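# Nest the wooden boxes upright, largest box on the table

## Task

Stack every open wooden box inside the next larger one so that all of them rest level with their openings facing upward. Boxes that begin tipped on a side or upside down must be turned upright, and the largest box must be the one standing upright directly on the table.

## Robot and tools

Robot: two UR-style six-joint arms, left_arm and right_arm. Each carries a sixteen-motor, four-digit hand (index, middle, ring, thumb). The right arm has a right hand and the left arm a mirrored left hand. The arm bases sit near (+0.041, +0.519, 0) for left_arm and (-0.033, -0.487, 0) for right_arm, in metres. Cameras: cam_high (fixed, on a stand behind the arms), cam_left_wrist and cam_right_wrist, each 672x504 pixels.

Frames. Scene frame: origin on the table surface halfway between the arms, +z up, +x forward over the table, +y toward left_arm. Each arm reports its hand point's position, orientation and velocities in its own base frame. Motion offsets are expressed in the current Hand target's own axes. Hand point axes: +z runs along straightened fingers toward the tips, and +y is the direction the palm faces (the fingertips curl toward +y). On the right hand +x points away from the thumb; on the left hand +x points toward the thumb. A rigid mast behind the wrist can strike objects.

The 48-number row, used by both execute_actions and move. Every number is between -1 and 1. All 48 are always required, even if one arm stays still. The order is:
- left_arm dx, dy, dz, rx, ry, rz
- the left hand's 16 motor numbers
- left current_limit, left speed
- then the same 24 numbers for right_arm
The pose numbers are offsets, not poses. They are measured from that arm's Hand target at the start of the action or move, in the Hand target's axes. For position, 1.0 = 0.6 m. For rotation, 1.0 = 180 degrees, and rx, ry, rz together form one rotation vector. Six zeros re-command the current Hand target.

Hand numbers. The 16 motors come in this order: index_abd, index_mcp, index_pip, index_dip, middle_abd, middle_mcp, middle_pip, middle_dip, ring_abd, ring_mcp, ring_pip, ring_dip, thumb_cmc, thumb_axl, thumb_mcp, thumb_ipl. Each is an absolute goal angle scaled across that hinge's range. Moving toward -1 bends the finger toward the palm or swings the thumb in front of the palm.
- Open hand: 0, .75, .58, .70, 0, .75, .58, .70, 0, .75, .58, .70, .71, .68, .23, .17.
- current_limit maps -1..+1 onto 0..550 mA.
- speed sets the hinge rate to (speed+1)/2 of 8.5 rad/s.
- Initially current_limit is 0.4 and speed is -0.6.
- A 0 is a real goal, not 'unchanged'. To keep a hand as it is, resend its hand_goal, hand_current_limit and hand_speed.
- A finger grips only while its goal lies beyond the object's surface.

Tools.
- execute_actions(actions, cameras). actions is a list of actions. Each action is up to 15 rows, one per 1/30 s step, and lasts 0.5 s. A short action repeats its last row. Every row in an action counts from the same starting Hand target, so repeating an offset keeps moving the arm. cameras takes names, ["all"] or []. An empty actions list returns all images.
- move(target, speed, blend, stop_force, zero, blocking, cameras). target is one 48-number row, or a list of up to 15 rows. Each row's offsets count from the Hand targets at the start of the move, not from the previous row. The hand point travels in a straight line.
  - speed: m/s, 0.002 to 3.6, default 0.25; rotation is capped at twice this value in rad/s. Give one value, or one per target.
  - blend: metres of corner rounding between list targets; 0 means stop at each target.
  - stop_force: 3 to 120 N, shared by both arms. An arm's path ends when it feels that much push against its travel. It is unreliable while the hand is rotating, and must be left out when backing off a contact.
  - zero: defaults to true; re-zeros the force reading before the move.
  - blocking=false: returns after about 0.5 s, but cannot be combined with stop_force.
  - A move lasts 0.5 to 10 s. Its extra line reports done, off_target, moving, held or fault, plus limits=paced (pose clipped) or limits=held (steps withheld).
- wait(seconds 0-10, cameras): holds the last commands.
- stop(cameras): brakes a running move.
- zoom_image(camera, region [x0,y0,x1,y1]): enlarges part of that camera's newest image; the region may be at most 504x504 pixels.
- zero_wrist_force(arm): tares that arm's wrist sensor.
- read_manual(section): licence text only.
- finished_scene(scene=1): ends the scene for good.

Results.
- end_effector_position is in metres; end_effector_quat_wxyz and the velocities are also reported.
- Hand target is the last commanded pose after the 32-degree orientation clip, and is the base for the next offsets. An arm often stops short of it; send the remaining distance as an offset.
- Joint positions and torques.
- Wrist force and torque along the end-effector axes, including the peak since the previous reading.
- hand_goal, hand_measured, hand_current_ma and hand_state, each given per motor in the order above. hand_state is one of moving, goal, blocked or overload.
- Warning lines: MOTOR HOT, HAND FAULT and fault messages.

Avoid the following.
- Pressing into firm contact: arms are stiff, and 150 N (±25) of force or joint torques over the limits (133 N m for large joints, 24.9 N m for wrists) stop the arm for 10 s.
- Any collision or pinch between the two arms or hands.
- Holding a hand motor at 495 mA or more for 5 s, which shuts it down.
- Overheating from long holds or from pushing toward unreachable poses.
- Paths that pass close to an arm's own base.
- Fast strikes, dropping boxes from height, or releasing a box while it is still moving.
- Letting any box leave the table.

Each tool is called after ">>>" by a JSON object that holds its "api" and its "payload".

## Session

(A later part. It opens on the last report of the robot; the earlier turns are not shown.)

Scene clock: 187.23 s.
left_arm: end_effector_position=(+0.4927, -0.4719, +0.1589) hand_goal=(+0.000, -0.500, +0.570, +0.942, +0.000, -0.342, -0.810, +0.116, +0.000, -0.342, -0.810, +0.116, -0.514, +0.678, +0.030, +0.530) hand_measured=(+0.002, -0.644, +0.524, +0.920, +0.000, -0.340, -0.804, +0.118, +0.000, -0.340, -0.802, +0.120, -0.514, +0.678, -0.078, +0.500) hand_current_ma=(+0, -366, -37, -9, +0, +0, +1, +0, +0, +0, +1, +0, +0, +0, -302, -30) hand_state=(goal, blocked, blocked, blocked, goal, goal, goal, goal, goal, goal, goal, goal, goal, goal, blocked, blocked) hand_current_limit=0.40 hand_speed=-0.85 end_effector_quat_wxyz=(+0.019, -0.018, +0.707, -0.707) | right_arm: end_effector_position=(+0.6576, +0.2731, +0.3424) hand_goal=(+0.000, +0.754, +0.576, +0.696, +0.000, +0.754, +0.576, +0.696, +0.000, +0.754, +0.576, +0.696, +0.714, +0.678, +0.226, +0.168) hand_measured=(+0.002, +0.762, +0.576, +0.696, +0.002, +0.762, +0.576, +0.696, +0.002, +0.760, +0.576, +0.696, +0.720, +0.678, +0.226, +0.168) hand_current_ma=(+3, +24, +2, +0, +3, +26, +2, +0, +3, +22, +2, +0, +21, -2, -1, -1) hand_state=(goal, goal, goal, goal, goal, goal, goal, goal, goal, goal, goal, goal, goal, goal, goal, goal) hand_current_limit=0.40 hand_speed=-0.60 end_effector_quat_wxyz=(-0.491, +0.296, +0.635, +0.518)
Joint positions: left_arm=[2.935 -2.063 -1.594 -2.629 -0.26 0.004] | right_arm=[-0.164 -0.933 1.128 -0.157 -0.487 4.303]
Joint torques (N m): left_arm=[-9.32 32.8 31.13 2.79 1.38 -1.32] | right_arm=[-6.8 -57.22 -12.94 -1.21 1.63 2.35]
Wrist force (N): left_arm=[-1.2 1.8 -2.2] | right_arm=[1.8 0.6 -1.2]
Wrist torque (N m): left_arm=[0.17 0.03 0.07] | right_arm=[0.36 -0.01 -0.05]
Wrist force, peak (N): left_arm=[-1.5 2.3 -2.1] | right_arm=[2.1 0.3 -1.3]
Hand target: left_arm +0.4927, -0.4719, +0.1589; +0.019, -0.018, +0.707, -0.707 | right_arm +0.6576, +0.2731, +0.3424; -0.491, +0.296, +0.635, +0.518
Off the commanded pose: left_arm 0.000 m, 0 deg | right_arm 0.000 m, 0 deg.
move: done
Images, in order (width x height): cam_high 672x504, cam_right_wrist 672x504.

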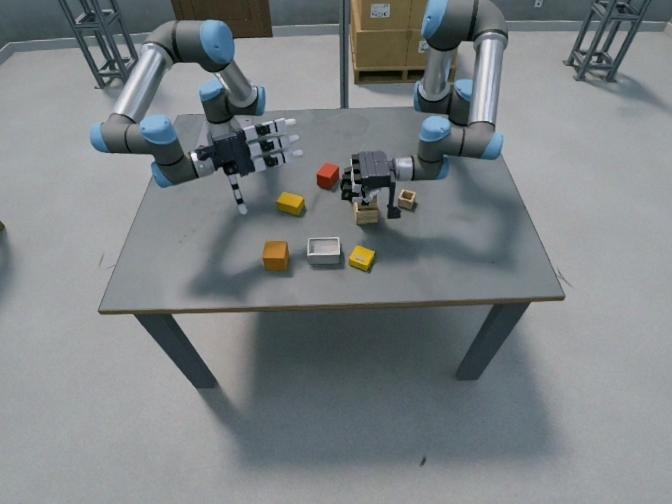

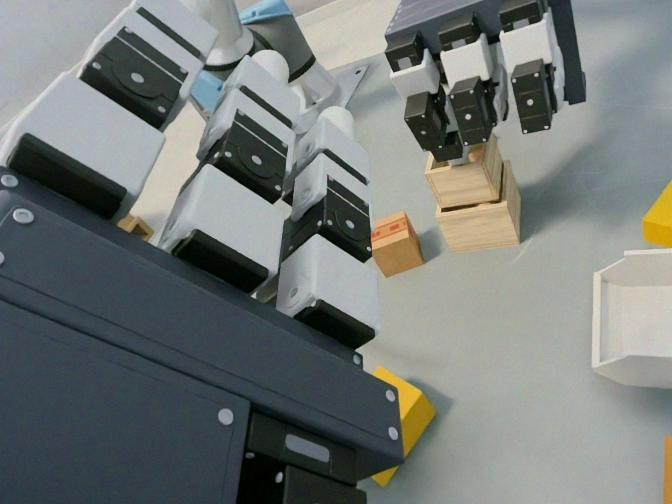

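>>> {"api": "move", "payload": {"target": [0,0.1067,0.0012,0,0,0,0,-0.5,0.569,0.942,0,-0.3425,-0.81,0.116,0,-0.3425,-0.81,0.116,-0.514,0.678,0.03,0.53,0.4,-0.85,0,0,0,0,0,0,0,0.754,0.576,0.696,0,0.754,0.576,0.696,0,0.754,0.576,0.696,0.714,0.678,0.226,0.168,0.4,-0.6], "speed": 0.03, "stop_force": 3.5, "cameras": ["cam_high", "cam_right_wrist"]}}

>>> {"api": "zoom_image", "payload": {"camera": "cam_right_wrist", "region": [420, 140, 530, 260]}}

>>> {"api": "zoom_image", "payload": {"camera": "cam_high", "region": [350, 190, 384, 226]}}

Scene clock: 191.83 s.
left_arm: end_effector_position=(+0.4928, -0.4726, +0.0960) hand_goal=(+0.000, -0.500, +0.570, +0.942, +0.000, -0.342, -0.810, +0.116, +0.000, -0.342, -0.810, +0.116, -0.514, +0.678, +0.030, +0.530) hand_measured=(+0.000, -0.644, +0.522, +0.918, +0.000, -0.340, -0.804, +0.118, +0.000, -0.340, -0.802, +0.120, -0.514, +0.678, -0.074, +0.498) hand_current_ma=(+0, -366, -41, -10, +0, +0, +1, +0, +0, +0, +1, +0, +0, +0, -289, -34) hand_state=(goal, blocked, blocked, blocked, goal, goal, goal, goal, goal, goal, goal, goal, goal, goal, blocked, blocked) hand_current_limit=0.40 hand_speed=-0.85 end_effector_quat_wxyz=(+0.019, -0.018, +0.707, -0.707) | right_arm: end_effector_position=(+0.6576, +0.2731, +0.3424) hand_goal=(+0.000, +0.754, +0.576, +0.696, +0.000, +0.754, +0.576, +0.696, +0.000, +0.754, +0.576, +0.696, +0.714, +0.678, +0.226, +0.168) hand_measured=(+0.002, +0.762, +0.576, +0.696, +0.002, +0.762, +0.576, +0.696, +0.002, +0.760, +0.576, +0.696, +0.720, +0.678, +0.226, +0.168) hand_current_ma=(+3, +24, +2, +0, +3, +26, +2, +0, +3, +22, +2, +0, +21, -2, -1, -1) hand_state=(goal, goal, goal, goal, goal, goal, goal, goal, goal, goal, goal, goal, goal, goal, goal, goal) hand_current_limit=0.40 hand_speed=-0.60 end_effector_quat_wxyz=(-0.491, +0.296, +0.635, +0.518)
Joint positions: left_arm=[2.934 -2.146 -1.649 -2.492 -0.261 0.004] | right_arm=[-0.164 -0.933 1.128 -0.157 -0.487 4.303]
Joint torques (N m): left_arm=[-3.68 58.29 29.49 -1.64 -0.49 1.18] | right_arm=[-6.45 -57.34 -12.82 -1.1 1.64 2.34]
Wrist force (N): left_arm=[-1.0 2.0 -2.1] | right_arm=[1.6 0.3 -1.0]
Wrist torque (N m): left_arm=[0.22 0.00 0.01] | right_arm=[0.30 0.01 -0.08]
Wrist force, peak (N): left_arm=[-1.2 -4.5 -1.0] | right_arm=[2.0 0.7 -1.3]
Hand target: left_arm +0.4928, -0.4726, +0.0960; +0.019, -0.018, +0.707, -0.707 (not the last commanded pose) | right_arm +0.6576, +0.2731, +0.3424; -0.491, +0.296, +0.635, +0.518
Off the commanded pose: left_arm 0.001 m, 0 deg | right_arm 0.000 m, 0 deg.
move: contact (left_arm)
Images, in order (width x height): cam_high 672x504, cam_right_wrist 672x504.

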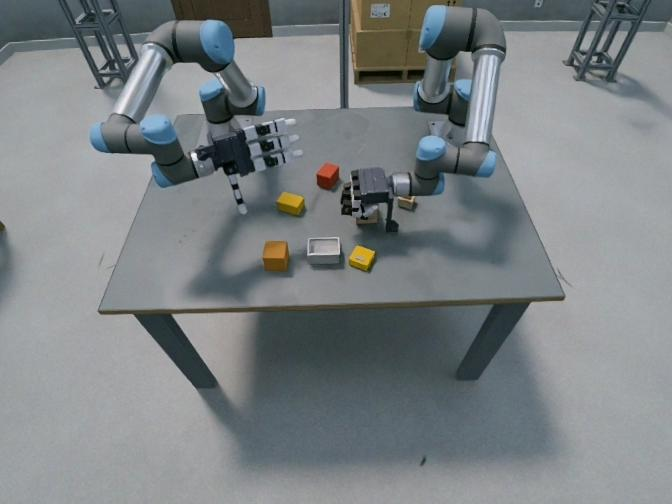

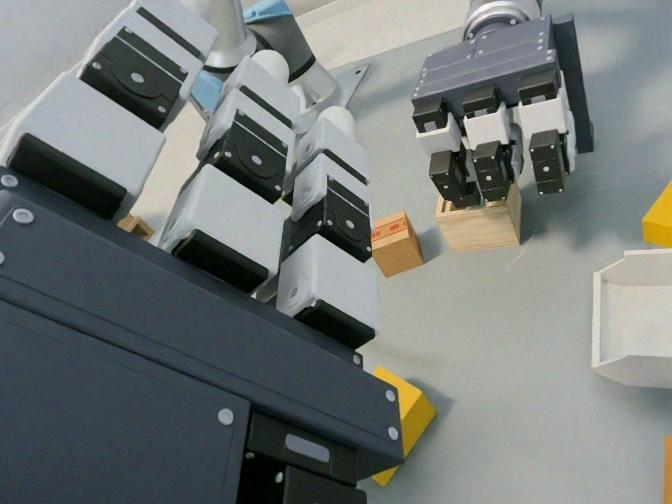

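Scaled by 4.200.

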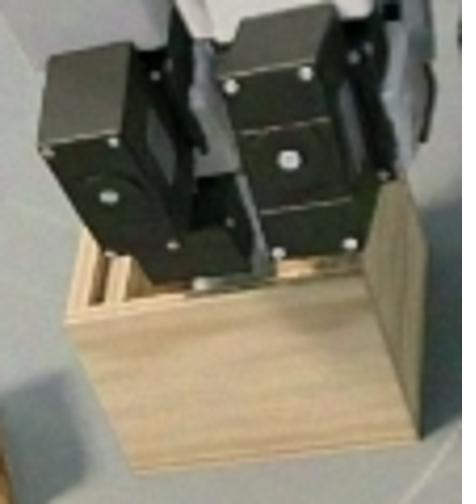

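Scaled by 14.000.

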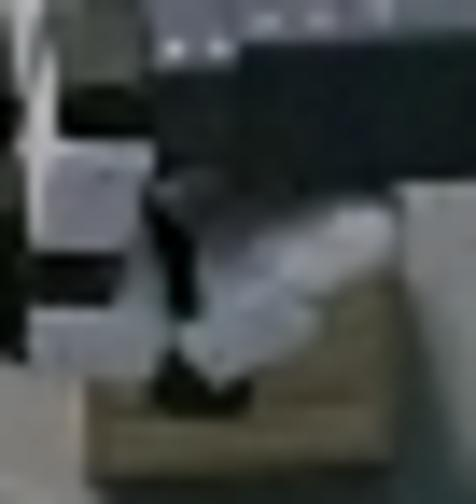

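>>> {"api": "move", "payload": {"target": [[0,0,0,0,0,0,0,-0.7055,0.569,0.942,0,-0.3425,-0.81,0.116,0,-0.3425,-0.81,0.116,-0.514,0.678,-0.152,0.53,0.4,-0.85,0,0,0,0,0,0,0,0.754,0.576,0.696,0,0.754,0.576,0.696,0,0.754,0.576,0.696,0.714,0.678,0.226,0.168,0.4,-0.6],[0,-0.1667,0,0,0,0,0,-0.7055,0.569,0.942,0,-0.3425,-0.81,0.116,0,-0.3425,-0.81,0.116,-0.514,0.678,-0.152,0.53,0.4,-0.85,0,0,0,0,0,0,0,0.754,0.576,0.696,0,0.754,0.576,0.696,0,0.754,0.576,0.696,0.714,0.678,0.226,0.168,0.4,-0.6]], "speed": 0.08, "cameras": ["cam_high", "cam_right_wrist"]}}

>>> {"api": "zoom_image", "payload": {"camera": "cam_right_wrist", "region": [400, 100, 540, 260]}}

>>> {"api": "zoom_image", "payload": {"camera": "cam_high", "region": [340, 170, 420, 240]}}

Scene clock: 202.87 s.
left_arm: end_effector_position=(+0.4927, -0.4727, +0.1960) hand_goal=(+0.000, -0.706, +0.570, +0.942, +0.000, -0.342, -0.810, +0.116, +0.000, -0.342, -0.810, +0.116, -0.514, +0.678, -0.152, +0.530) hand_measured=(+0.000, -0.700, +0.568, +0.940, +0.000, -0.340, -0.804, +0.118, +0.000, -0.340, -0.802, +0.120, -0.514, +0.678, -0.146, +0.528) hand_current_ma=(+0, +1, +0, +0, +0, +0, +1, +0, +0, +0, +1, +0, +0, +0, +1, +0) hand_state=(goal, goal, goal, goal, goal, goal, goal, goal, goal, goal, goal, goal, goal, goal, goal, goal) hand_current_limit=0.40 hand_speed=-0.85 end_effector_quat_wxyz=(+0.019, -0.018, +0.707, -0.707) | right_arm: end_effector_position=(+0.6576, +0.2731, +0.3424) hand_goal=(+0.000, +0.754, +0.576, +0.696, +0.000, +0.754, +0.576, +0.696, +0.000, +0.754, +0.576, +0.696, +0.714, +0.678, +0.226, +0.168) hand_measured=(+0.002, +0.762, +0.576, +0.696, +0.002, +0.762, +0.576, +0.696, +0.002, +0.760, +0.576, +0.696, +0.720, +0.678, +0.226, +0.168) hand_current_ma=(+3, +24, +2, +0, +3, +26, +2, +0, +3, +22, +2, +0, +21, -2, -1, -1) hand_state=(goal, goal, goal, goal, goal, goal, goal, goal, goal, goal, goal, goal, goal, goal, goal, goal) hand_current_limit=0.40 hand_speed=-0.60 end_effector_quat_wxyz=(-0.491, +0.296, +0.635, +0.518)
Joint positions: left_arm=[2.934 -2.024 -1.548 -2.714 -0.261 0.004] | right_arm=[-0.164 -0.933 1.128 -0.157 -0.487 4.303]
Joint torques (N m): left_arm=[-9.53 55.78 32.71 -1.83 -1.53 1.38] | right_arm=[-6.39 -57.51 -13.47 -0.94 1.56 2.34]
Wrist force (N): left_arm=[-1.1 1.4 -2.4] | right_arm=[1.8 0.4 -1.3]
Wrist torque (N m): left_arm=[0.19 0.02 -0.07] | right_arm=[0.34 0.00 -0.06]
Wrist force, peak (N): left_arm=[-1.0 2.4 -2.3] | right_arm=[2.1 0.7 -1.1]
Hand target: left_arm +0.4927, -0.4727, +0.1960; +0.019, -0.018, +0.707, -0.707 | right_arm +0.6576, +0.2731, +0.3424; -0.491, +0.296, +0.635, +0.518
Off the commanded pose: left_arm 0.000 m, 0 deg | right_arm 0.000 m, 0 deg.
move: done
Images, in order (width x height): cam_high 672x504, cam_right_wrist 672x504.

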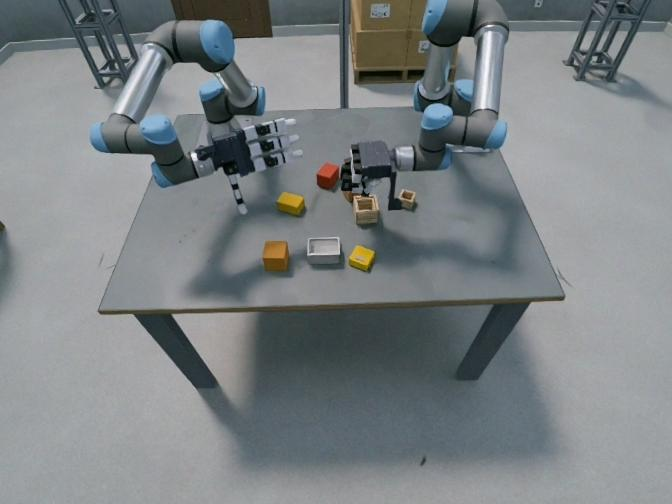

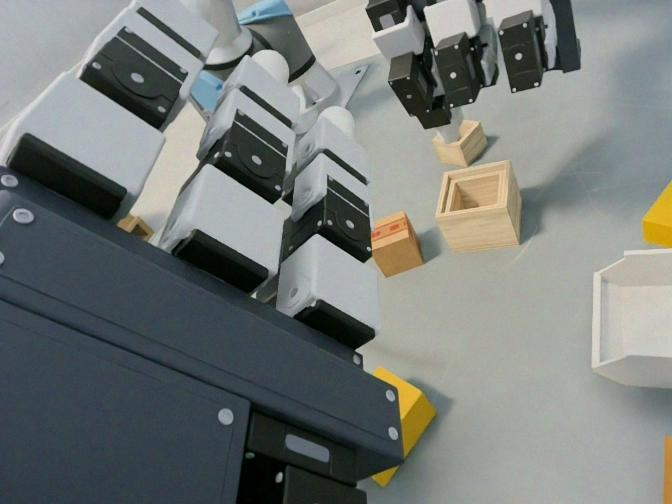

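Scaled by 3.150.

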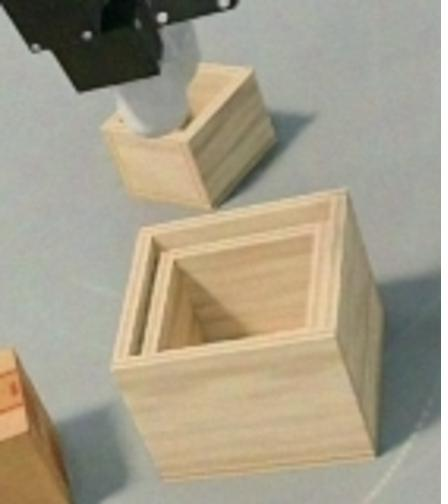

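Scaled by 6.300.

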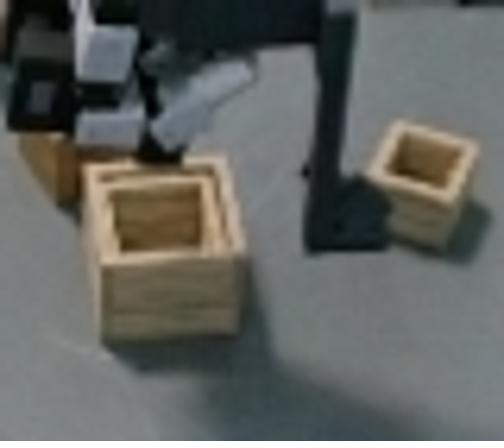

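>>> {"api": "move", "payload": {"target": [[0.2088,0,-0.2778,0,0.4056,0,0,-0.7055,0.569,0.942,0,0.754,0.576,0.696,0,0.754,0.576,0.696,-0.514,0.678,-0.152,0.53,0.4,-0.6,0,0,0,0,0,0,0,0.754,0.576,0.696,0,0.754,0.576,0.696,0,0.754,0.576,0.696,0.714,0.678,0.226,0.168,0.4,-0.6],[0.2088,0.0767,-0.2778,0,0.4056,0,0,-0.7055,0.569,0.942,0,0.754,0.576,0.696,0,0.754,0.576,0.696,-0.514,0.678,-0.152,0.53,0.4,-0.6,0,0,0,0,0,0,0,0.754,0.576,0.696,0,0.754,0.576,0.696,0,0.754,0.576,0.696,0.714,0.678,0.226,0.168,0.4,-0.6]], "speed": 0.25, "blend": [0.02, 0], "cameras": ["cam_high", "cam_right_wrist"]}}

>>> {"api": "zoom_image", "payload": {"camera": "cam_right_wrist", "region": [400, 60, 560, 220]}}

>>> {"api": "zoom_image", "payload": {"camera": "cam_high", "region": [370, 150, 450, 230]}}

Scene clock: 209.40 s.
left_arm: end_effector_position=(+0.3588, -0.3129, +0.1500) hand_goal=(+0.000, -0.706, +0.570, +0.942, +0.000, +0.754, +0.576, +0.696, +0.000, +0.754, +0.576, +0.696, -0.514, +0.678, -0.152, +0.530) hand_measured=(+0.000, -0.700, +0.568, +0.940, +0.000, +0.734, +0.570, +0.694, +0.000, +0.734, +0.568, +0.692, -0.514, +0.678, -0.146, +0.528) hand_current_ma=(+0, +1, +0, +0, +0, -9, -1, +0, +0, -8, -1, +0, +0, +0, +1, +0) hand_state=(goal, goal, goal, goal, goal, blocked, goal, goal, goal, goal, goal, goal, goal, goal, goal, goal) hand_current_limit=0.40 hand_speed=-0.60 end_effector_quat_wxyz=(-0.405, +0.405, +0.580, -0.579) | right_arm: end_effector_position=(+0.6576, +0.2731, +0.3424) hand_goal=(+0.000, +0.754, +0.576, +0.696, +0.000, +0.754, +0.576, +0.696, +0.000, +0.754, +0.576, +0.696, +0.714, +0.678, +0.226, +0.168) hand_measured=(+0.002, +0.762, +0.576, +0.696, +0.002, +0.762, +0.576, +0.696, +0.002, +0.760, +0.576, +0.696, +0.720, +0.678, +0.226, +0.168) hand_current_ma=(+3, +24, +2, +0, +3, +26, +2, +0, +3, +22, +2, +0, +21, -2, -1, -1) hand_state=(goal, goal, goal, goal, goal, goal, goal, goal, goal, goal, goal, goal, goal, goal, goal, goal) hand_current_limit=0.40 hand_speed=-0.60 end_effector_quat_wxyz=(-0.491, +0.296, +0.635, +0.518)
Joint positions: left_arm=[2.939 -2.24 -1.324 -2.718 1.018 -0.001] | right_arm=[-0.164 -0.933 1.128 -0.157 -0.487 4.303]
Joint torques (N m): left_arm=[-8.5 37.75 5.26 0.63 1.38 -1.42] | right_arm=[-5.84 -57.33 -12.84 -0.84 1.46 2.17]
Wrist force (N): left_arm=[-1.6 2.1 -2.3] | right_arm=[1.8 0.3 -0.9]
Wrist torque (N m): left_arm=[0.15 0.04 -0.10] | right_arm=[0.29 -0.02 -0.06]
Wrist force, peak (N): left_arm=[-1.0 3.3 -2.3] | right_arm=[1.9 0.8 -1.4]
Hand target: left_arm +0.3588, -0.3129, +0.1500; -0.405, +0.405, +0.580, -0.579 | right_arm +0.6576, +0.2731, +0.3424; -0.491, +0.296, +0.635, +0.518
Off the commanded pose: left_arm 0.000 m, 0 deg | right_arm 0.000 m, 0 deg.
move: done
Images, in order (width x height): cam_high 672x504, cam_right_wrist 672x504.

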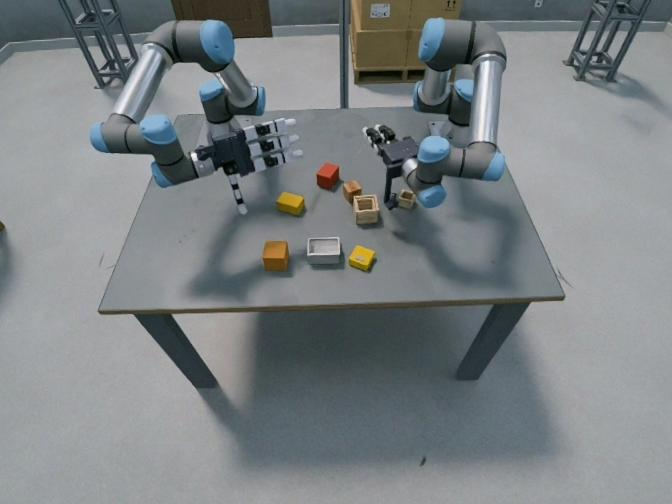

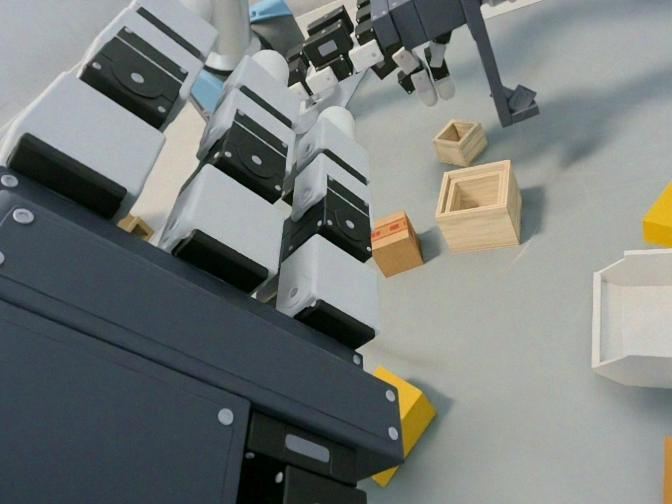

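Scaled by 3.150.

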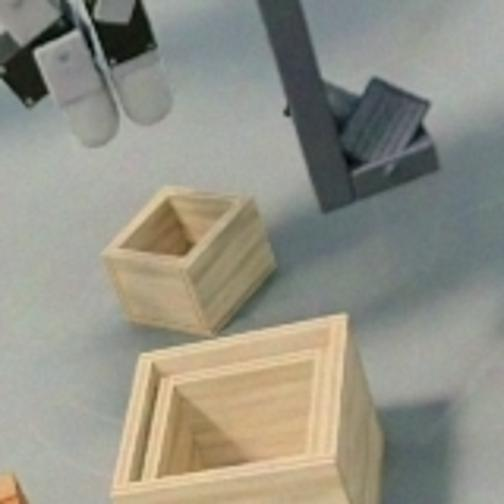

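Scaled by 6.300.

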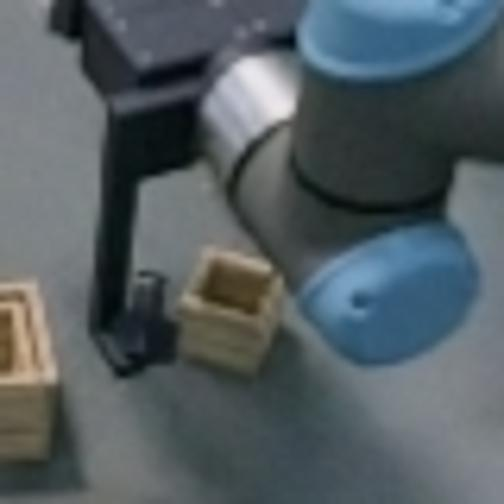

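>>> {"api": "move", "payload": {"target": [0.0083,0.0667,-0.0115,0,0,0,0,-0.7055,0.569,0.942,0,0.754,0.576,0.696,0,0.754,0.576,0.696,-0.514,0.678,-0.152,0.53,0.4,-0.6,0,0,0,0,0,0,0,0.754,0.576,0.696,0,0.754,0.576,0.696,0,0.754,0.576,0.696,0.714,0.678,0.226,0.168,0.4,-0.6], "speed": 0.1, "cameras": ["cam_high","cam_right_wrist"]}}

>>> {"api": "zoom_image", "payload": {"camera": "cam_right_wrist", "region": [400, 60, 560, 180]}}

>>> {"api": "zoom_image", "payload": {"camera": "cam_high", "region": [320, 280, 440, 370]}}

Scene clock: 215.00 s.
left_arm: end_effector_position=(+0.3636, -0.3058, +0.1101) hand_goal=(+0.000, -0.706, +0.570, +0.942, +0.000, +0.754, +0.576, +0.696, +0.000, +0.754, +0.576, +0.696, -0.514, +0.678, -0.152, +0.530) hand_measured=(+0.000, -0.700, +0.568, +0.940, +0.000, +0.734, +0.570, +0.694, +0.000, +0.734, +0.568, +0.692, -0.514, +0.678, -0.146, +0.528) hand_current_ma=(+0, +1, +0, +0, +0, -9, -1, +0, +0, -8, -1, +0, +0, +0, +1, +0) hand_state=(goal, goal, goal, goal, goal, blocked, goal, goal, goal, goal, goal, goal, goal, goal, goal, goal) hand_current_limit=0.40 hand_speed=-0.60 end_effector_quat_wxyz=(-0.405, +0.405, +0.580, -0.579) | right_arm: end_effector_position=(+0.6576, +0.2731, +0.3424) hand_goal=(+0.000, +0.754, +0.576, +0.696, +0.000, +0.754, +0.576, +0.696, +0.000, +0.754, +0.576, +0.696, +0.714, +0.678, +0.226, +0.168) hand_measured=(+0.002, +0.762, +0.576, +0.696, +0.002, +0.762, +0.576, +0.696, +0.002, +0.760, +0.576, +0.696, +0.720, +0.678, +0.226, +0.168) hand_current_ma=(+3, +24, +2, +0, +3, +26, +2, +0, +3, +22, +2, +0, +21, -2, -1, -1) hand_state=(goal, goal, goal, goal, goal, goal, goal, goal, goal, goal, goal, goal, goal, goal, goal, goal) hand_current_limit=0.40 hand_speed=-0.60 end_effector_quat_wxyz=(-0.491, +0.296, +0.635, +0.518)
Joint positions: left_arm=[2.952 -2.287 -1.355 -2.64 1.031 -0.001] | right_arm=[-0.164 -0.933 1.128 -0.157 -0.487 4.303]
Joint torques (N m): left_arm=[6.93 40.27 3.95 0.77 1.3 0.56] | right_arm=[-5.41 -57.06 -13.29 -0.91 1.49 2.31]
Wrist force (N): left_arm=[-1.2 1.7 -2.1] | right_arm=[2.1 0.3 -1.3]
Wrist torque (N m): left_arm=[0.08 0.02 -0.07] | right_arm=[0.32 -0.04 -0.04]
Wrist force, peak (N): left_arm=[-1.2 1.9 -2.7] | right_arm=[2.1 0.3 -1.4]
Hand target: left_arm +0.3636, -0.3058, +0.1100; -0.405, +0.405, +0.580, -0.579 | right_arm +0.6576, +0.2731, +0.3424; -0.491, +0.296, +0.635, +0.518
Off the commanded pose: left_arm 0.000 m, 0 deg | right_arm 0.000 m, 0 deg.
move: done
Images, in order (width x height): cam_high 672x504, cam_right_wrist 672x504.

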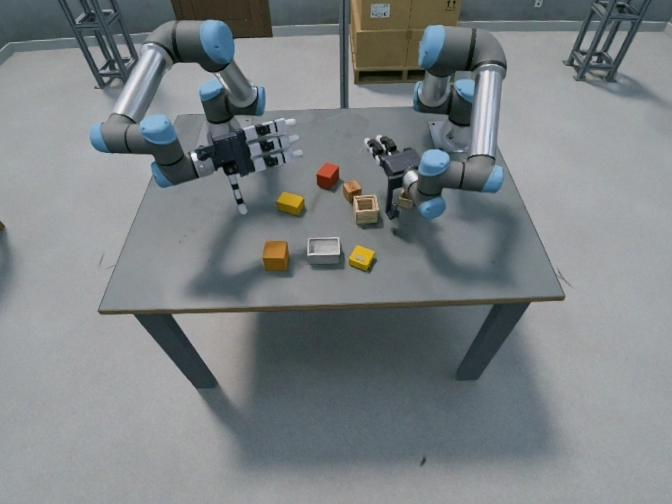

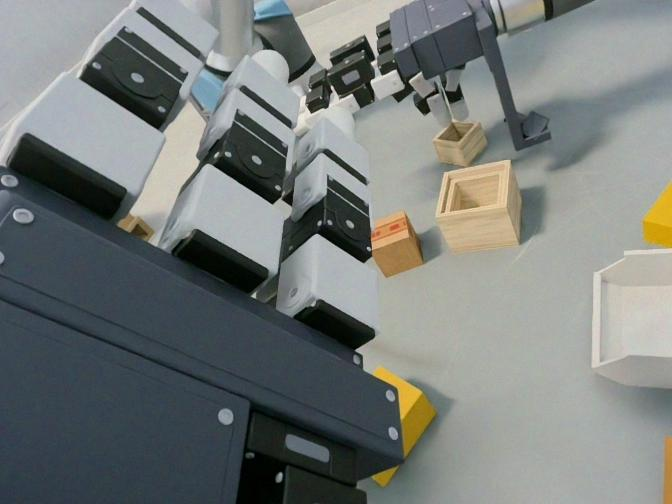

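Scaled by 3.150.

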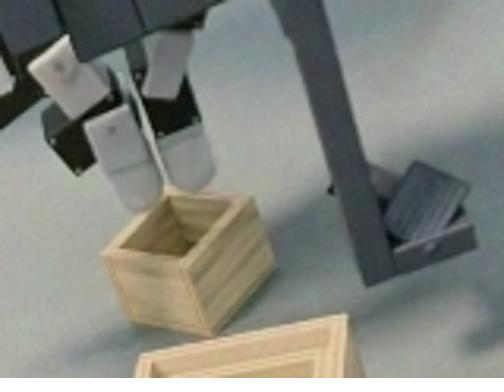

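Scaled by 4.200.

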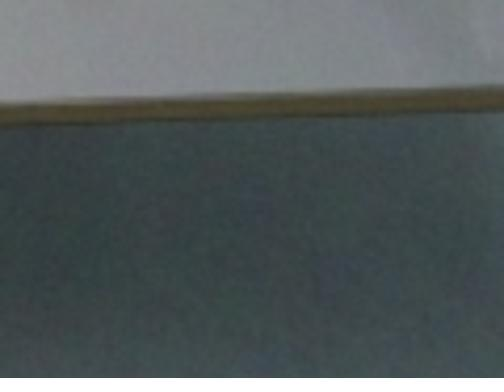

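>>> {"api": "zoom_image", "payload": {"camera": "cam_right_wrist", "region": [425, 85, 495, 170]}}

>>> {"api": "zoom_image", "payload": {"camera": "cam_high", "region": [340, 120, 440, 230]}}

Scaled by 5.929.

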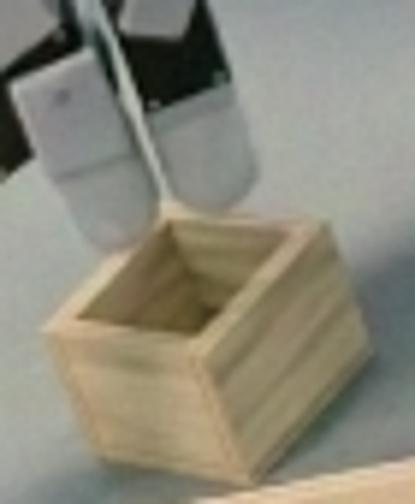

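Scaled by 4.582.

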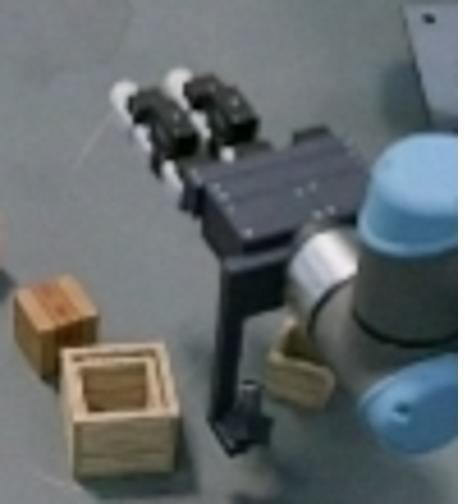

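>>> {"api": "move", "payload": {"target": [-0.0142,0.01,-0.0005,0,0,0,0,-0.7055,0.569,0.942,0,0.754,0.576,0.696,0,0.754,0.576,0.696,-0.514,0.678,-0.152,0.53,0.4,-0.6,0,0,0,0,0,0,0,0.754,0.576,0.696,0,0.754,0.576,0.696,0,0.754,0.576,0.696,0.714,0.678,0.226,0.168,0.4,-0.6], "speed": 0.1, "cameras": ["cam_high","cam_right_wrist","cam_left_wrist"]}}

>>> {"api": "zoom_image", "payload": {"camera": "cam_right_wrist", "region": [425, 85, 495, 170]}}

Scene clock: 221.37 s.
left_arm: end_effector_position=(+0.3668, -0.3137, +0.1040) hand_goal=(+0.000, -0.706, +0.570, +0.942, +0.000, +0.754, +0.576, +0.696, +0.000, +0.754, +0.576, +0.696, -0.514, +0.678, -0.152, +0.530) hand_measured=(+0.000, -0.700, +0.568, +0.940, +0.000, +0.734, +0.570, +0.694, +0.000, +0.734, +0.568, +0.692, -0.514, +0.678, -0.146, +0.528) hand_current_ma=(+0, +1, +0, +0, +0, -9, -1, +0, +0, -8, -1, +0, +0, +0, +1, +0) hand_state=(goal, goal, goal, goal, goal, blocked, goal, goal, goal, goal, goal, goal, goal, goal, goal, goal) hand_current_limit=0.40 hand_speed=-0.60 end_effector_quat_wxyz=(-0.405, +0.405, +0.580, -0.579) | right_arm: end_effector_position=(+0.6576, +0.2731, +0.3424) hand_goal=(+0.000, +0.754, +0.576, +0.696, +0.000, +0.754, +0.576, +0.696, +0.000, +0.754, +0.576, +0.696, +0.714, +0.678, +0.226, +0.168) hand_measured=(+0.002, +0.762, +0.576, +0.696, +0.002, +0.762, +0.576, +0.696, +0.002, +0.760, +0.576, +0.696, +0.720, +0.678, +0.226, +0.168) hand_current_ma=(+3, +24, +2, +0, +3, +26, +2, +0, +3, +22, +2, +0, +21, -2, -1, -1) hand_state=(goal, goal, goal, goal, goal, goal, goal, goal, goal, goal, goal, goal, goal, goal, goal, goal) hand_current_limit=0.40 hand_speed=-0.60 end_effector_quat_wxyz=(-0.491, +0.296, +0.635, +0.518)
Joint positions: left_arm=[2.941 -2.307 -1.336 -2.639 1.02 -0.001] | right_arm=[-0.164 -0.933 1.128 -0.157 -0.487 4.303]
Joint torques (N m): left_arm=[-8.81 38.46 28.63 0.65 -1.86 -1.47] | right_arm=[-5.29 -57.06 -14.15 -0.6 1.3 2.2]
Wrist force (N): left_arm=[-1.2 1.9 -2.3] | right_arm=[2.0 0.4 -0.9]
Wrist torque (N m): left_arm=[0.13 0.01 -0.07] | right_arm=[0.30 -0.05 -0.04]
Wrist force, peak (N): left_arm=[-1.5 2.0 -2.2] | right_arm=[2.1 0.3 -1.3]
Hand target: left_arm +0.3668, -0.3137, +0.1040; -0.405, +0.405, +0.580, -0.579 | right_arm +0.6576, +0.2731, +0.3424; -0.491, +0.296, +0.635, +0.518
Off the commanded pose: left_arm 0.000 m, 0 deg | right_arm 0.000 m, 0 deg.
move: done

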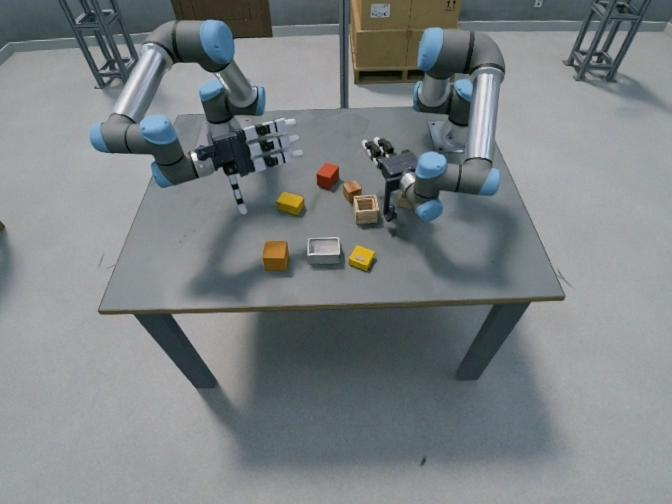

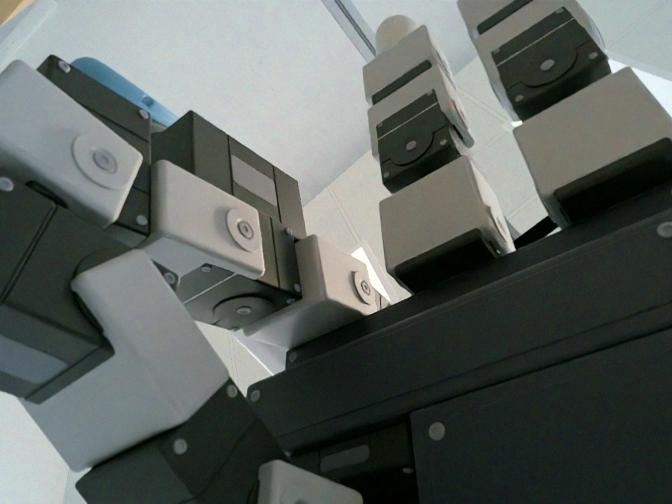

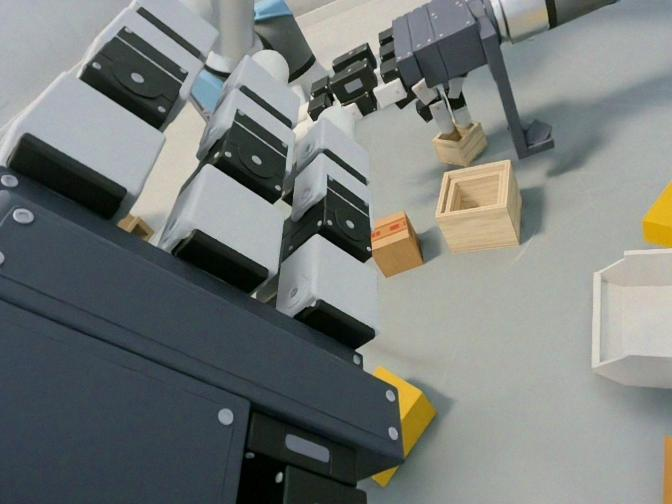

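Scaled by 5.929.

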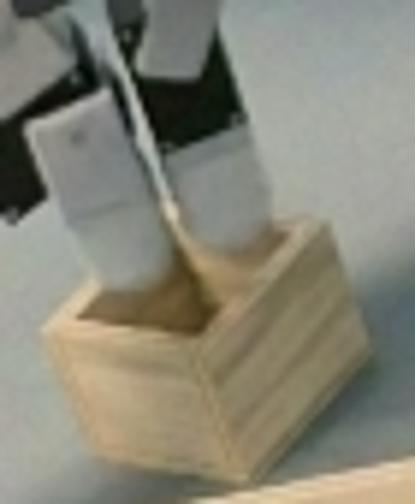

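>>> {"api": "move", "payload": {"target": [0,0.004,0.004,0,0.0139,0,0,-0.715,0.569,0.942,0,0.754,0.576,0.696,0,0.754,0.576,0.696,-0.514,0.678,-0.162,0.53,0.4,-0.6,0,0,0,0,0,0,0,0.754,0.576,0.696,0,0.754,0.576,0.696,0,0.754,0.576,0.696,0.714,0.678,0.226,0.168,0.4,-0.6], "speed": 0.1, "cameras": ["cam_high","cam_right_wrist"]}}

>>> {"api": "zoom_image", "payload": {"camera": "cam_right_wrist", "region": [425, 85, 495, 170]}}

>>> {"api": "zoom_image", "payload": {"camera": "cam_right_wrist", "region": [425, 105, 485, 150]}}

Scene clock: 230.50 s.
left_arm: end_effector_position=(+0.3646, -0.3145, +0.1016) hand_goal=(+0.000, -0.714, +0.570, +0.942, +0.000, +0.754, +0.576, +0.696, +0.000, +0.754, +0.576, +0.696, -0.514, +0.678, -0.162, +0.530) hand_measured=(+0.000, -0.706, +0.568, +0.940, +0.000, +0.734, +0.570, +0.694, +0.000, +0.734, +0.568, +0.692, -0.514, +0.678, -0.154, +0.528) hand_current_ma=(+0, +1, +0, +0, +0, -9, -1, +0, +0, -8, -1, +0, +0, +0, +2, +0) hand_state=(goal, goal, goal, goal, goal, blocked, goal, goal, goal, goal, goal, goal, goal, goal, goal, goal) hand_current_limit=0.40 hand_speed=-0.60 end_effector_quat_wxyz=(-0.418, +0.418, +0.571, -0.570) | right_arm: end_effector_position=(+0.6576, +0.2731, +0.3424) hand_goal=(+0.000, +0.754, +0.576, +0.696, +0.000, +0.754, +0.576, +0.696, +0.000, +0.754, +0.576, +0.696, +0.714, +0.678, +0.226, +0.168) hand_measured=(+0.002, +0.762, +0.576, +0.696, +0.002, +0.762, +0.576, +0.696, +0.002, +0.760, +0.576, +0.696, +0.720, +0.678, +0.226, +0.168) hand_current_ma=(+3, +24, +2, +0, +3, +26, +2, +0, +3, +22, +2, +0, +21, -2, -1, -1) hand_state=(goal, goal, goal, goal, goal, goal, goal, goal, goal, goal, goal, goal, goal, goal, goal, goal) hand_current_limit=0.40 hand_speed=-0.60 end_effector_quat_wxyz=(-0.491, +0.296, +0.635, +0.518)
Joint positions: left_arm=[2.924 -2.319 -1.32 -2.642 1.047 -0.001] | right_arm=[-0.164 -0.933 1.128 -0.157 -0.487 4.303]
Joint torques (N m): left_arm=[-9.07 41.11 28.58 -3.86 1.31 -1.15] | right_arm=[-5.67 -56.46 -12.9 -0.56 1.3 2.09]
Wrist force (N): left_arm=[-1.0 1.7 -2.3] | right_arm=[1.7 0.4 -1.0]
Wrist torque (N m): left_arm=[0.10 0.00 -0.04] | right_arm=[0.30 -0.01 -0.06]
Wrist force, peak (N): left_arm=[-1.2 2.0 -2.4] | right_arm=[2.1 0.6 -1.1]
Hand target: left_arm +0.3646, -0.3145, +0.1016; -0.418, +0.418, +0.571, -0.570 | right_arm +0.6576, +0.2731, +0.3424; -0.491, +0.296, +0.635, +0.518
Off the commanded pose: left_arm 0.000 m, 0 deg | right_arm 0.000 m, 0 deg.
move: done
Images, in order (width x height): cam_high 672x504, cam_right_wrist 672x504.

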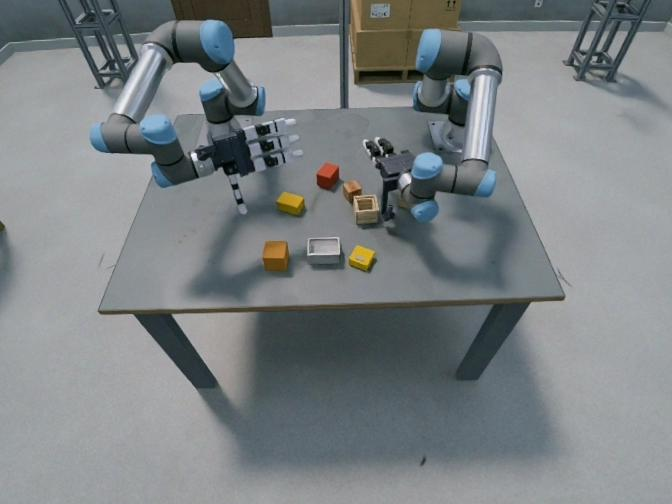

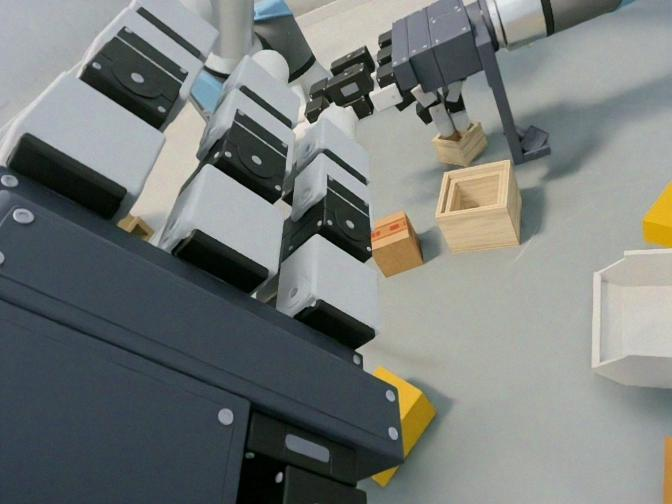

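Scaled by 5.929.

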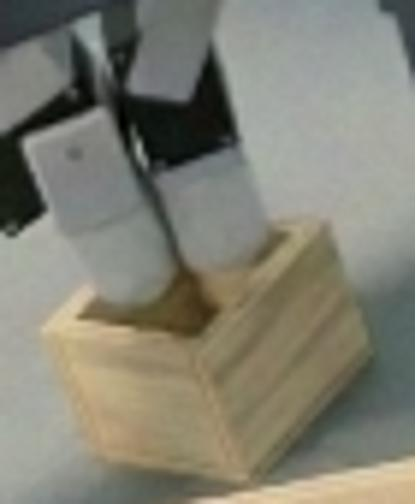

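Scaled by 8.400.

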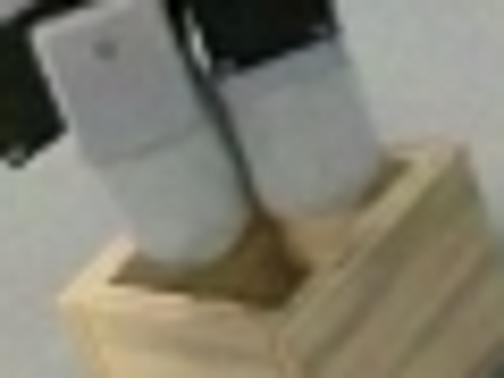

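>>> {"api": "move", "payload": {"target": [0,0.0277,0,0,0,0,0,-0.715,0.569,0.942,0,0.754,0.576,0.696,0,0.754,0.576,0.696,-0.514,0.678,-0.162,0.53,0.4,-0.6,0,0,0,0,0,0,0,0.754,0.576,0.696,0,0.754,0.576,0.696,0,0.754,0.576,0.696,0.714,0.678,0.226,0.168,0.4,-0.6], "speed": 0.03, "stop_force": 4, "cameras": ["cam_right_wrist"]}}

>>> {"api": "zoom_image", "payload": {"camera": "cam_right_wrist", "region": [425, 85, 495, 170]}}

Scene clock: 233.37 s.
left_arm: end_effector_position=(+0.3646, -0.3145, +0.0953) hand_goal=(+0.000, -0.714, +0.570, +0.942, +0.000, +0.754, +0.576, +0.696, +0.000, +0.754, +0.576, +0.696, -0.514, +0.678, -0.162, +0.530) hand_measured=(+0.000, -0.706, +0.570, +0.940, +0.000, +0.734, +0.570, +0.694, +0.000, +0.734, +0.568, +0.692, -0.514, +0.678, -0.162, +0.540) hand_current_ma=(+0, +1, +0, +0, +0, -9, -1, +0, +0, -8, -1, +0, +0, +0, +0, +4) hand_state=(goal, goal, goal, goal, goal, blocked, goal, goal, goal, goal, goal, goal, goal, goal, goal, goal) hand_current_limit=0.40 hand_speed=-0.60 end_effector_quat_wxyz=(-0.418, +0.418, +0.571, -0.570) | right_arm: end_effector_position=(+0.6576, +0.2731, +0.3424) hand_goal=(+0.000, +0.754, +0.576, +0.696, +0.000, +0.754, +0.576, +0.696, +0.000, +0.754, +0.576, +0.696, +0.714, +0.678, +0.226, +0.168) hand_measured=(+0.002, +0.762, +0.576, +0.696, +0.002, +0.762, +0.576, +0.696, +0.002, +0.760, +0.576, +0.696, +0.720, +0.678, +0.226, +0.168) hand_current_ma=(+3, +24, +2, +0, +3, +26, +2, +0, +3, +22, +2, +0, +21, -2, -1, -1) hand_state=(goal, goal, goal, goal, goal, goal, goal, goal, goal, goal, goal, goal, goal, goal, goal, goal) hand_current_limit=0.40 hand_speed=-0.60 end_effector_quat_wxyz=(-0.491, +0.296, +0.635, +0.518)
Joint positions: left_arm=[2.924 -2.327 -1.325 -2.63 1.047 -0.001] | right_arm=[-0.164 -0.933 1.128 -0.157 -0.487 4.303]
Joint torques (N m): left_arm=[-7.54 63.4 29.45 -3.57 0.88 0.77] | right_arm=[-5.37 -56.9 -13.31 -0.66 1.32 2.16]
Wrist force (N): left_arm=[-1.4 0.0 -2.6] | right_arm=[1.8 0.5 -1.2]
Wrist torque (N m): left_arm=[-0.05 0.05 -0.08] | right_arm=[0.35 -0.01 -0.05]
Wrist force, peak (N): left_arm=[-1.4 -12.6 -3.8] | right_arm=[2.2 0.7 -1.1]
Hand target: left_arm +0.3646, -0.3145, +0.0953; -0.418, +0.418, +0.571, -0.570 (not the last commanded pose) | right_arm +0.6576, +0.2731, +0.3424; -0.491, +0.296, +0.635, +0.518
Off the commanded pose: left_arm 0.010 m, 0 deg | right_arm 0.000 m, 0 deg.
move: contact (left_arm)
Images, in order (width x height): cam_right_wrist 672x504.

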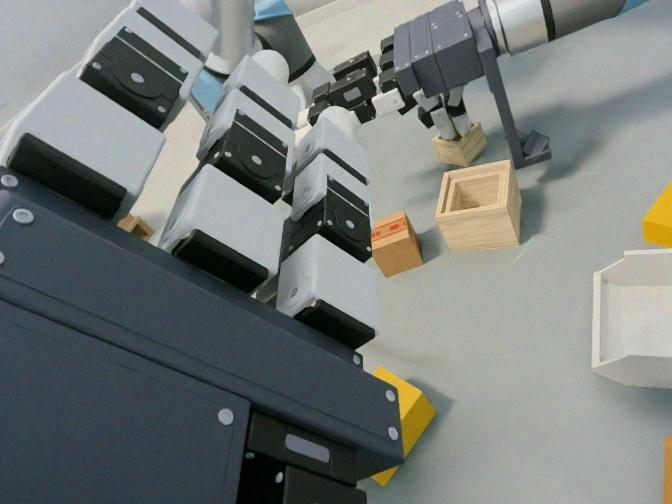

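Scaled by 5.929.

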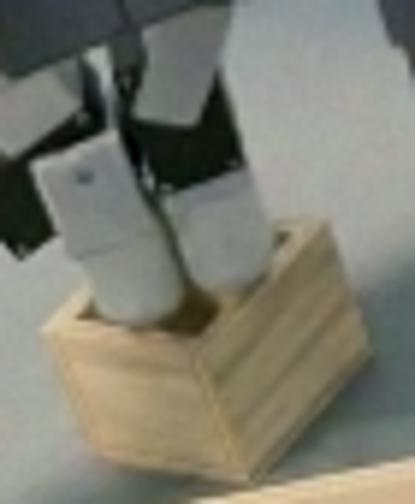

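>>> {"api": "move", "payload": {"target": [[0.0043,-0.005,0.0023,0,0,0,0,-0.715,0.569,0.942,0,0.754,0.576,0.696,0,0.754,0.576,0.696,-0.514,0.678,-0.162,0.53,0.4,-0.6,0,0,0,0,0,0,0,0.754,0.576,0.696,0,0.754,0.576,0.696,0,0.754,0.576,0.696,0.714,0.678,0.226,0.168,0.4,-0.6],[0.0043,0.0172,0.0023,0,0,0,0,-0.715,0.569,0.942,0,0.754,0.576,0.696,0,0.754,0.576,0.696,-0.514,0.678,-0.162,0.53,0.4,-0.6,0,0,0,0,0,0,0,0.754,0.576,0.696,0,0.754,0.576,0.696,0,0.754,0.576,0.696,0.714,0.678,0.226,0.168,0.4,-0.6]], "speed": 0.025, "stop_force": 4, "cameras": ["cam_right_wrist"]}}

>>> {"api": "zoom_image", "payload": {"camera": "cam_right_wrist", "region": [425, 85, 495, 170]}}

Scene clock: 237.97 s.
left_arm: end_effector_position=(+0.3625, -0.3125, +0.0934) hand_goal=(+0.000, -0.714, +0.570, +0.942, +0.000, +0.754, +0.576, +0.696, +0.000, +0.754, +0.576, +0.696, -0.514, +0.678, -0.162, +0.530) hand_measured=(+0.004, -0.708, +0.570, +0.942, +0.000, +0.734, +0.570, +0.694, +0.000, +0.734, +0.568, +0.692, -0.512, +0.678, -0.160, +0.534) hand_current_ma=(+0, +1, +0, +0, +0, -9, -1, +0, +0, -8, -1, +0, +0, +0, +0, +1) hand_state=(goal, goal, goal, goal, goal, blocked, goal, goal, goal, goal, goal, goal, goal, goal, goal, goal) hand_current_limit=0.40 hand_speed=-0.60 end_effector_quat_wxyz=(-0.418, +0.418, +0.571, -0.570) | right_arm: end_effector_position=(+0.6576, +0.2731, +0.3424) hand_goal=(+0.000, +0.754, +0.576, +0.696, +0.000, +0.754, +0.576, +0.696, +0.000, +0.754, +0.576, +0.696, +0.714, +0.678, +0.226, +0.168) hand_measured=(+0.002, +0.762, +0.576, +0.696, +0.002, +0.762, +0.576, +0.696, +0.002, +0.760, +0.576, +0.696, +0.720, +0.678, +0.226, +0.168) hand_current_ma=(+3, +24, +2, +0, +3, +26, +2, +0, +3, +22, +2, +0, +21, -2, -1, -1) hand_state=(goal, goal, goal, goal, goal, goal, goal, goal, goal, goal, goal, goal, goal, goal, goal, goal) hand_current_limit=0.40 hand_speed=-0.60 end_effector_quat_wxyz=(-0.491, +0.296, +0.635, +0.518)
Joint positions: left_arm=[2.926 -2.323 -1.337 -2.621 1.049 -0.001] | right_arm=[-0.164 -0.933 1.128 -0.157 -0.487 4.303]
Joint torques (N m): left_arm=[-0.8 64.67 29.38 -3.92 -1.01 0.92] | right_arm=[-4.88 -56.72 -13.16 -0.48 1.15 2.16]
Wrist force (N): left_arm=[-0.9 1.7 -2.0] | right_arm=[1.6 0.4 -1.0]
Wrist torque (N m): left_arm=[0.09 -0.01 -0.04] | right_arm=[0.32 0.00 -0.08]
Wrist force, peak (N): left_arm=[-0.2 -7.2 -1.7] | right_arm=[2.0 0.6 -1.4]
Hand target: left_arm +0.3625, -0.3125, +0.0934; -0.418, +0.418, +0.571, -0.570 (not the last commanded pose) | right_arm +0.6576, +0.2731, +0.3424; -0.491, +0.296, +0.635, +0.518
Off the commanded pose: left_arm 0.008 m, 0 deg | right_arm 0.000 m, 0 deg.
move: contact (left_arm); path passed 1 of 2 targets
Images, in order (width x height): cam_right_wrist 672x504.

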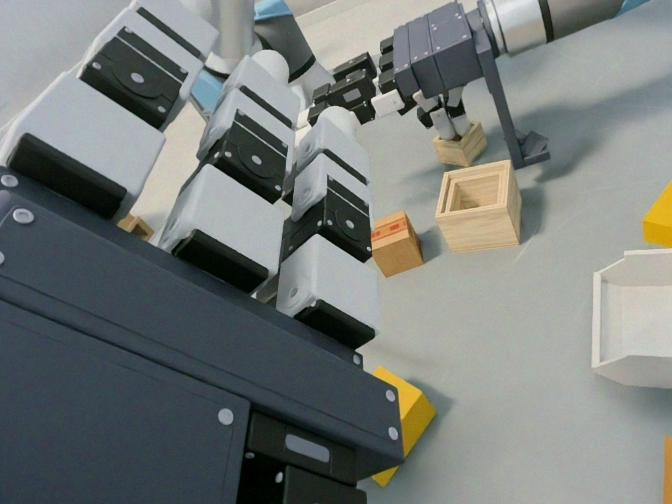

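Scaled by 5.929.

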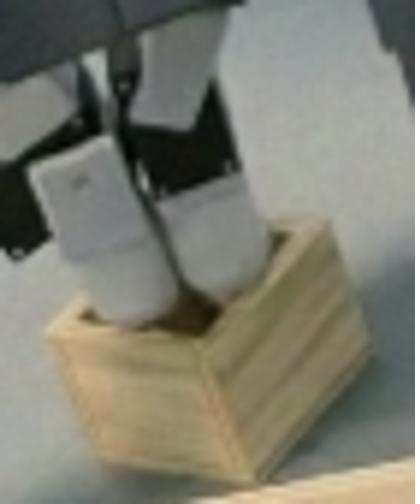

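>>> {"api": "move", "payload": {"target": [0,0,0,0,0,0,0,-0.60,0.569,0.942,0,0.754,0.576,0.696,0,0.754,0.576,0.696,-0.514,0.678,-0.06,0.53,0.4,-0.85,0,0,0,0,0,0,0,0.754,0.576,0.696,0,0.754,0.576,0.696,0,0.754,0.576,0.696,0.714,0.678,0.226,0.168,0.4,-0.6], "speed": 0.1, "cameras": ["cam_right_wrist"]}}

>>> {"api": "zoom_image", "payload": {"camera": "cam_right_wrist", "region": [425, 85, 495, 170]}}

Scene clock: 243.10 s.
left_arm: end_effector_position=(+0.3625, -0.3125, +0.0934) hand_goal=(+0.000, -0.600, +0.570, +0.942, +0.000, +0.754, +0.576, +0.696, +0.000, +0.754, +0.576, +0.696, -0.514, +0.678, -0.060, +0.530) hand_measured=(+0.004, -0.686, +0.552, +0.934, +0.000, +0.734, +0.570, +0.694, +0.000, +0.734, +0.568, +0.692, -0.512, +0.678, -0.140, +0.514) hand_current_ma=(+0, -135, -6, -1, +0, -9, -1, +0, +0, -8, -1, +0, +0, +0, -170, -8) hand_state=(goal, blocked, goal, goal, goal, blocked, goal, goal, goal, goal, goal, goal, goal, goal, blocked, goal) hand_current_limit=0.40 hand_speed=-0.85 end_effector_quat_wxyz=(-0.418, +0.418, +0.571, -0.570) | right_arm: end_effector_position=(+0.6576, +0.2731, +0.3424) hand_goal=(+0.000, +0.754, +0.576, +0.696, +0.000, +0.754, +0.576, +0.696, +0.000, +0.754, +0.576, +0.696, +0.714, +0.678, +0.226, +0.168) hand_measured=(+0.002, +0.762, +0.576, +0.696, +0.002, +0.762, +0.576, +0.696, +0.002, +0.760, +0.576, +0.696, +0.720, +0.678, +0.226, +0.168) hand_current_ma=(+3, +24, +2, +0, +3, +26, +2, +0, +3, +22, +2, +0, +21, -2, -1, -1) hand_state=(goal, goal, goal, goal, goal, goal, goal, goal, goal, goal, goal, goal, goal, goal, goal, goal) hand_current_limit=0.40 hand_speed=-0.60 end_effector_quat_wxyz=(-0.491, +0.296, +0.635, +0.518)
Joint positions: left_arm=[2.926 -2.323 -1.337 -2.621 1.049 -0.001] | right_arm=[-0.164 -0.933 1.128 -0.157 -0.487 4.303]
Joint torques (N m): left_arm=[-7.02 60.37 28.09 -1.65 -1.62 -0.29] | right_arm=[-4.94 -56.7 -13.29 -0.47 1.22 1.9]
Wrist force (N): left_arm=[-0.9 -4.2 -1.4] | right_arm=[1.8 0.3 -1.2]
Wrist torque (N m): left_arm=[-0.27 -0.02 -0.14] | right_arm=[0.33 -0.02 -0.06]
Wrist force, peak (N): left_arm=[-1.2 -4.5 -1.5] | right_arm=[2.2 0.4 -1.3]
Hand target: left_arm +0.3625, -0.3125, +0.0934; -0.418, +0.418, +0.571, -0.570 | right_arm +0.6576, +0.2731, +0.3424; -0.491, +0.296, +0.635, +0.518
Off the commanded pose: left_arm 0.000 m, 0 deg | right_arm 0.000 m, 0 deg.
move: done
Images, in order (width x height): cam_right_wrist 672x504.

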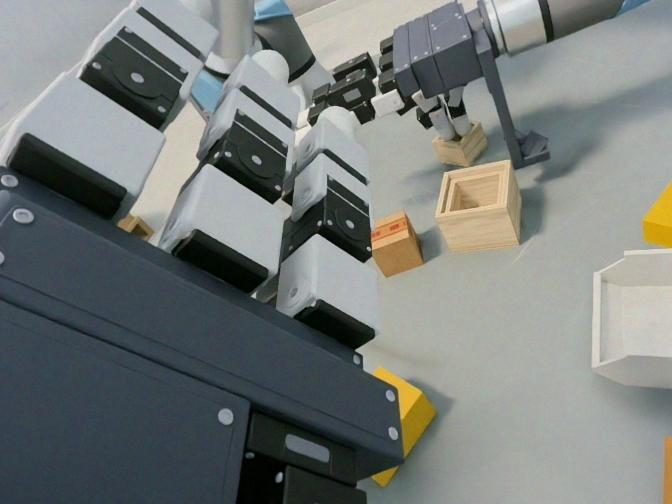

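Scaled by 5.929.

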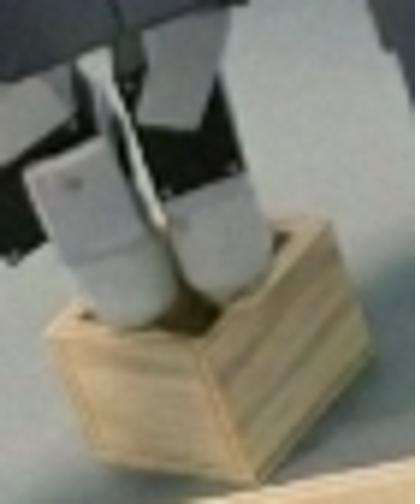

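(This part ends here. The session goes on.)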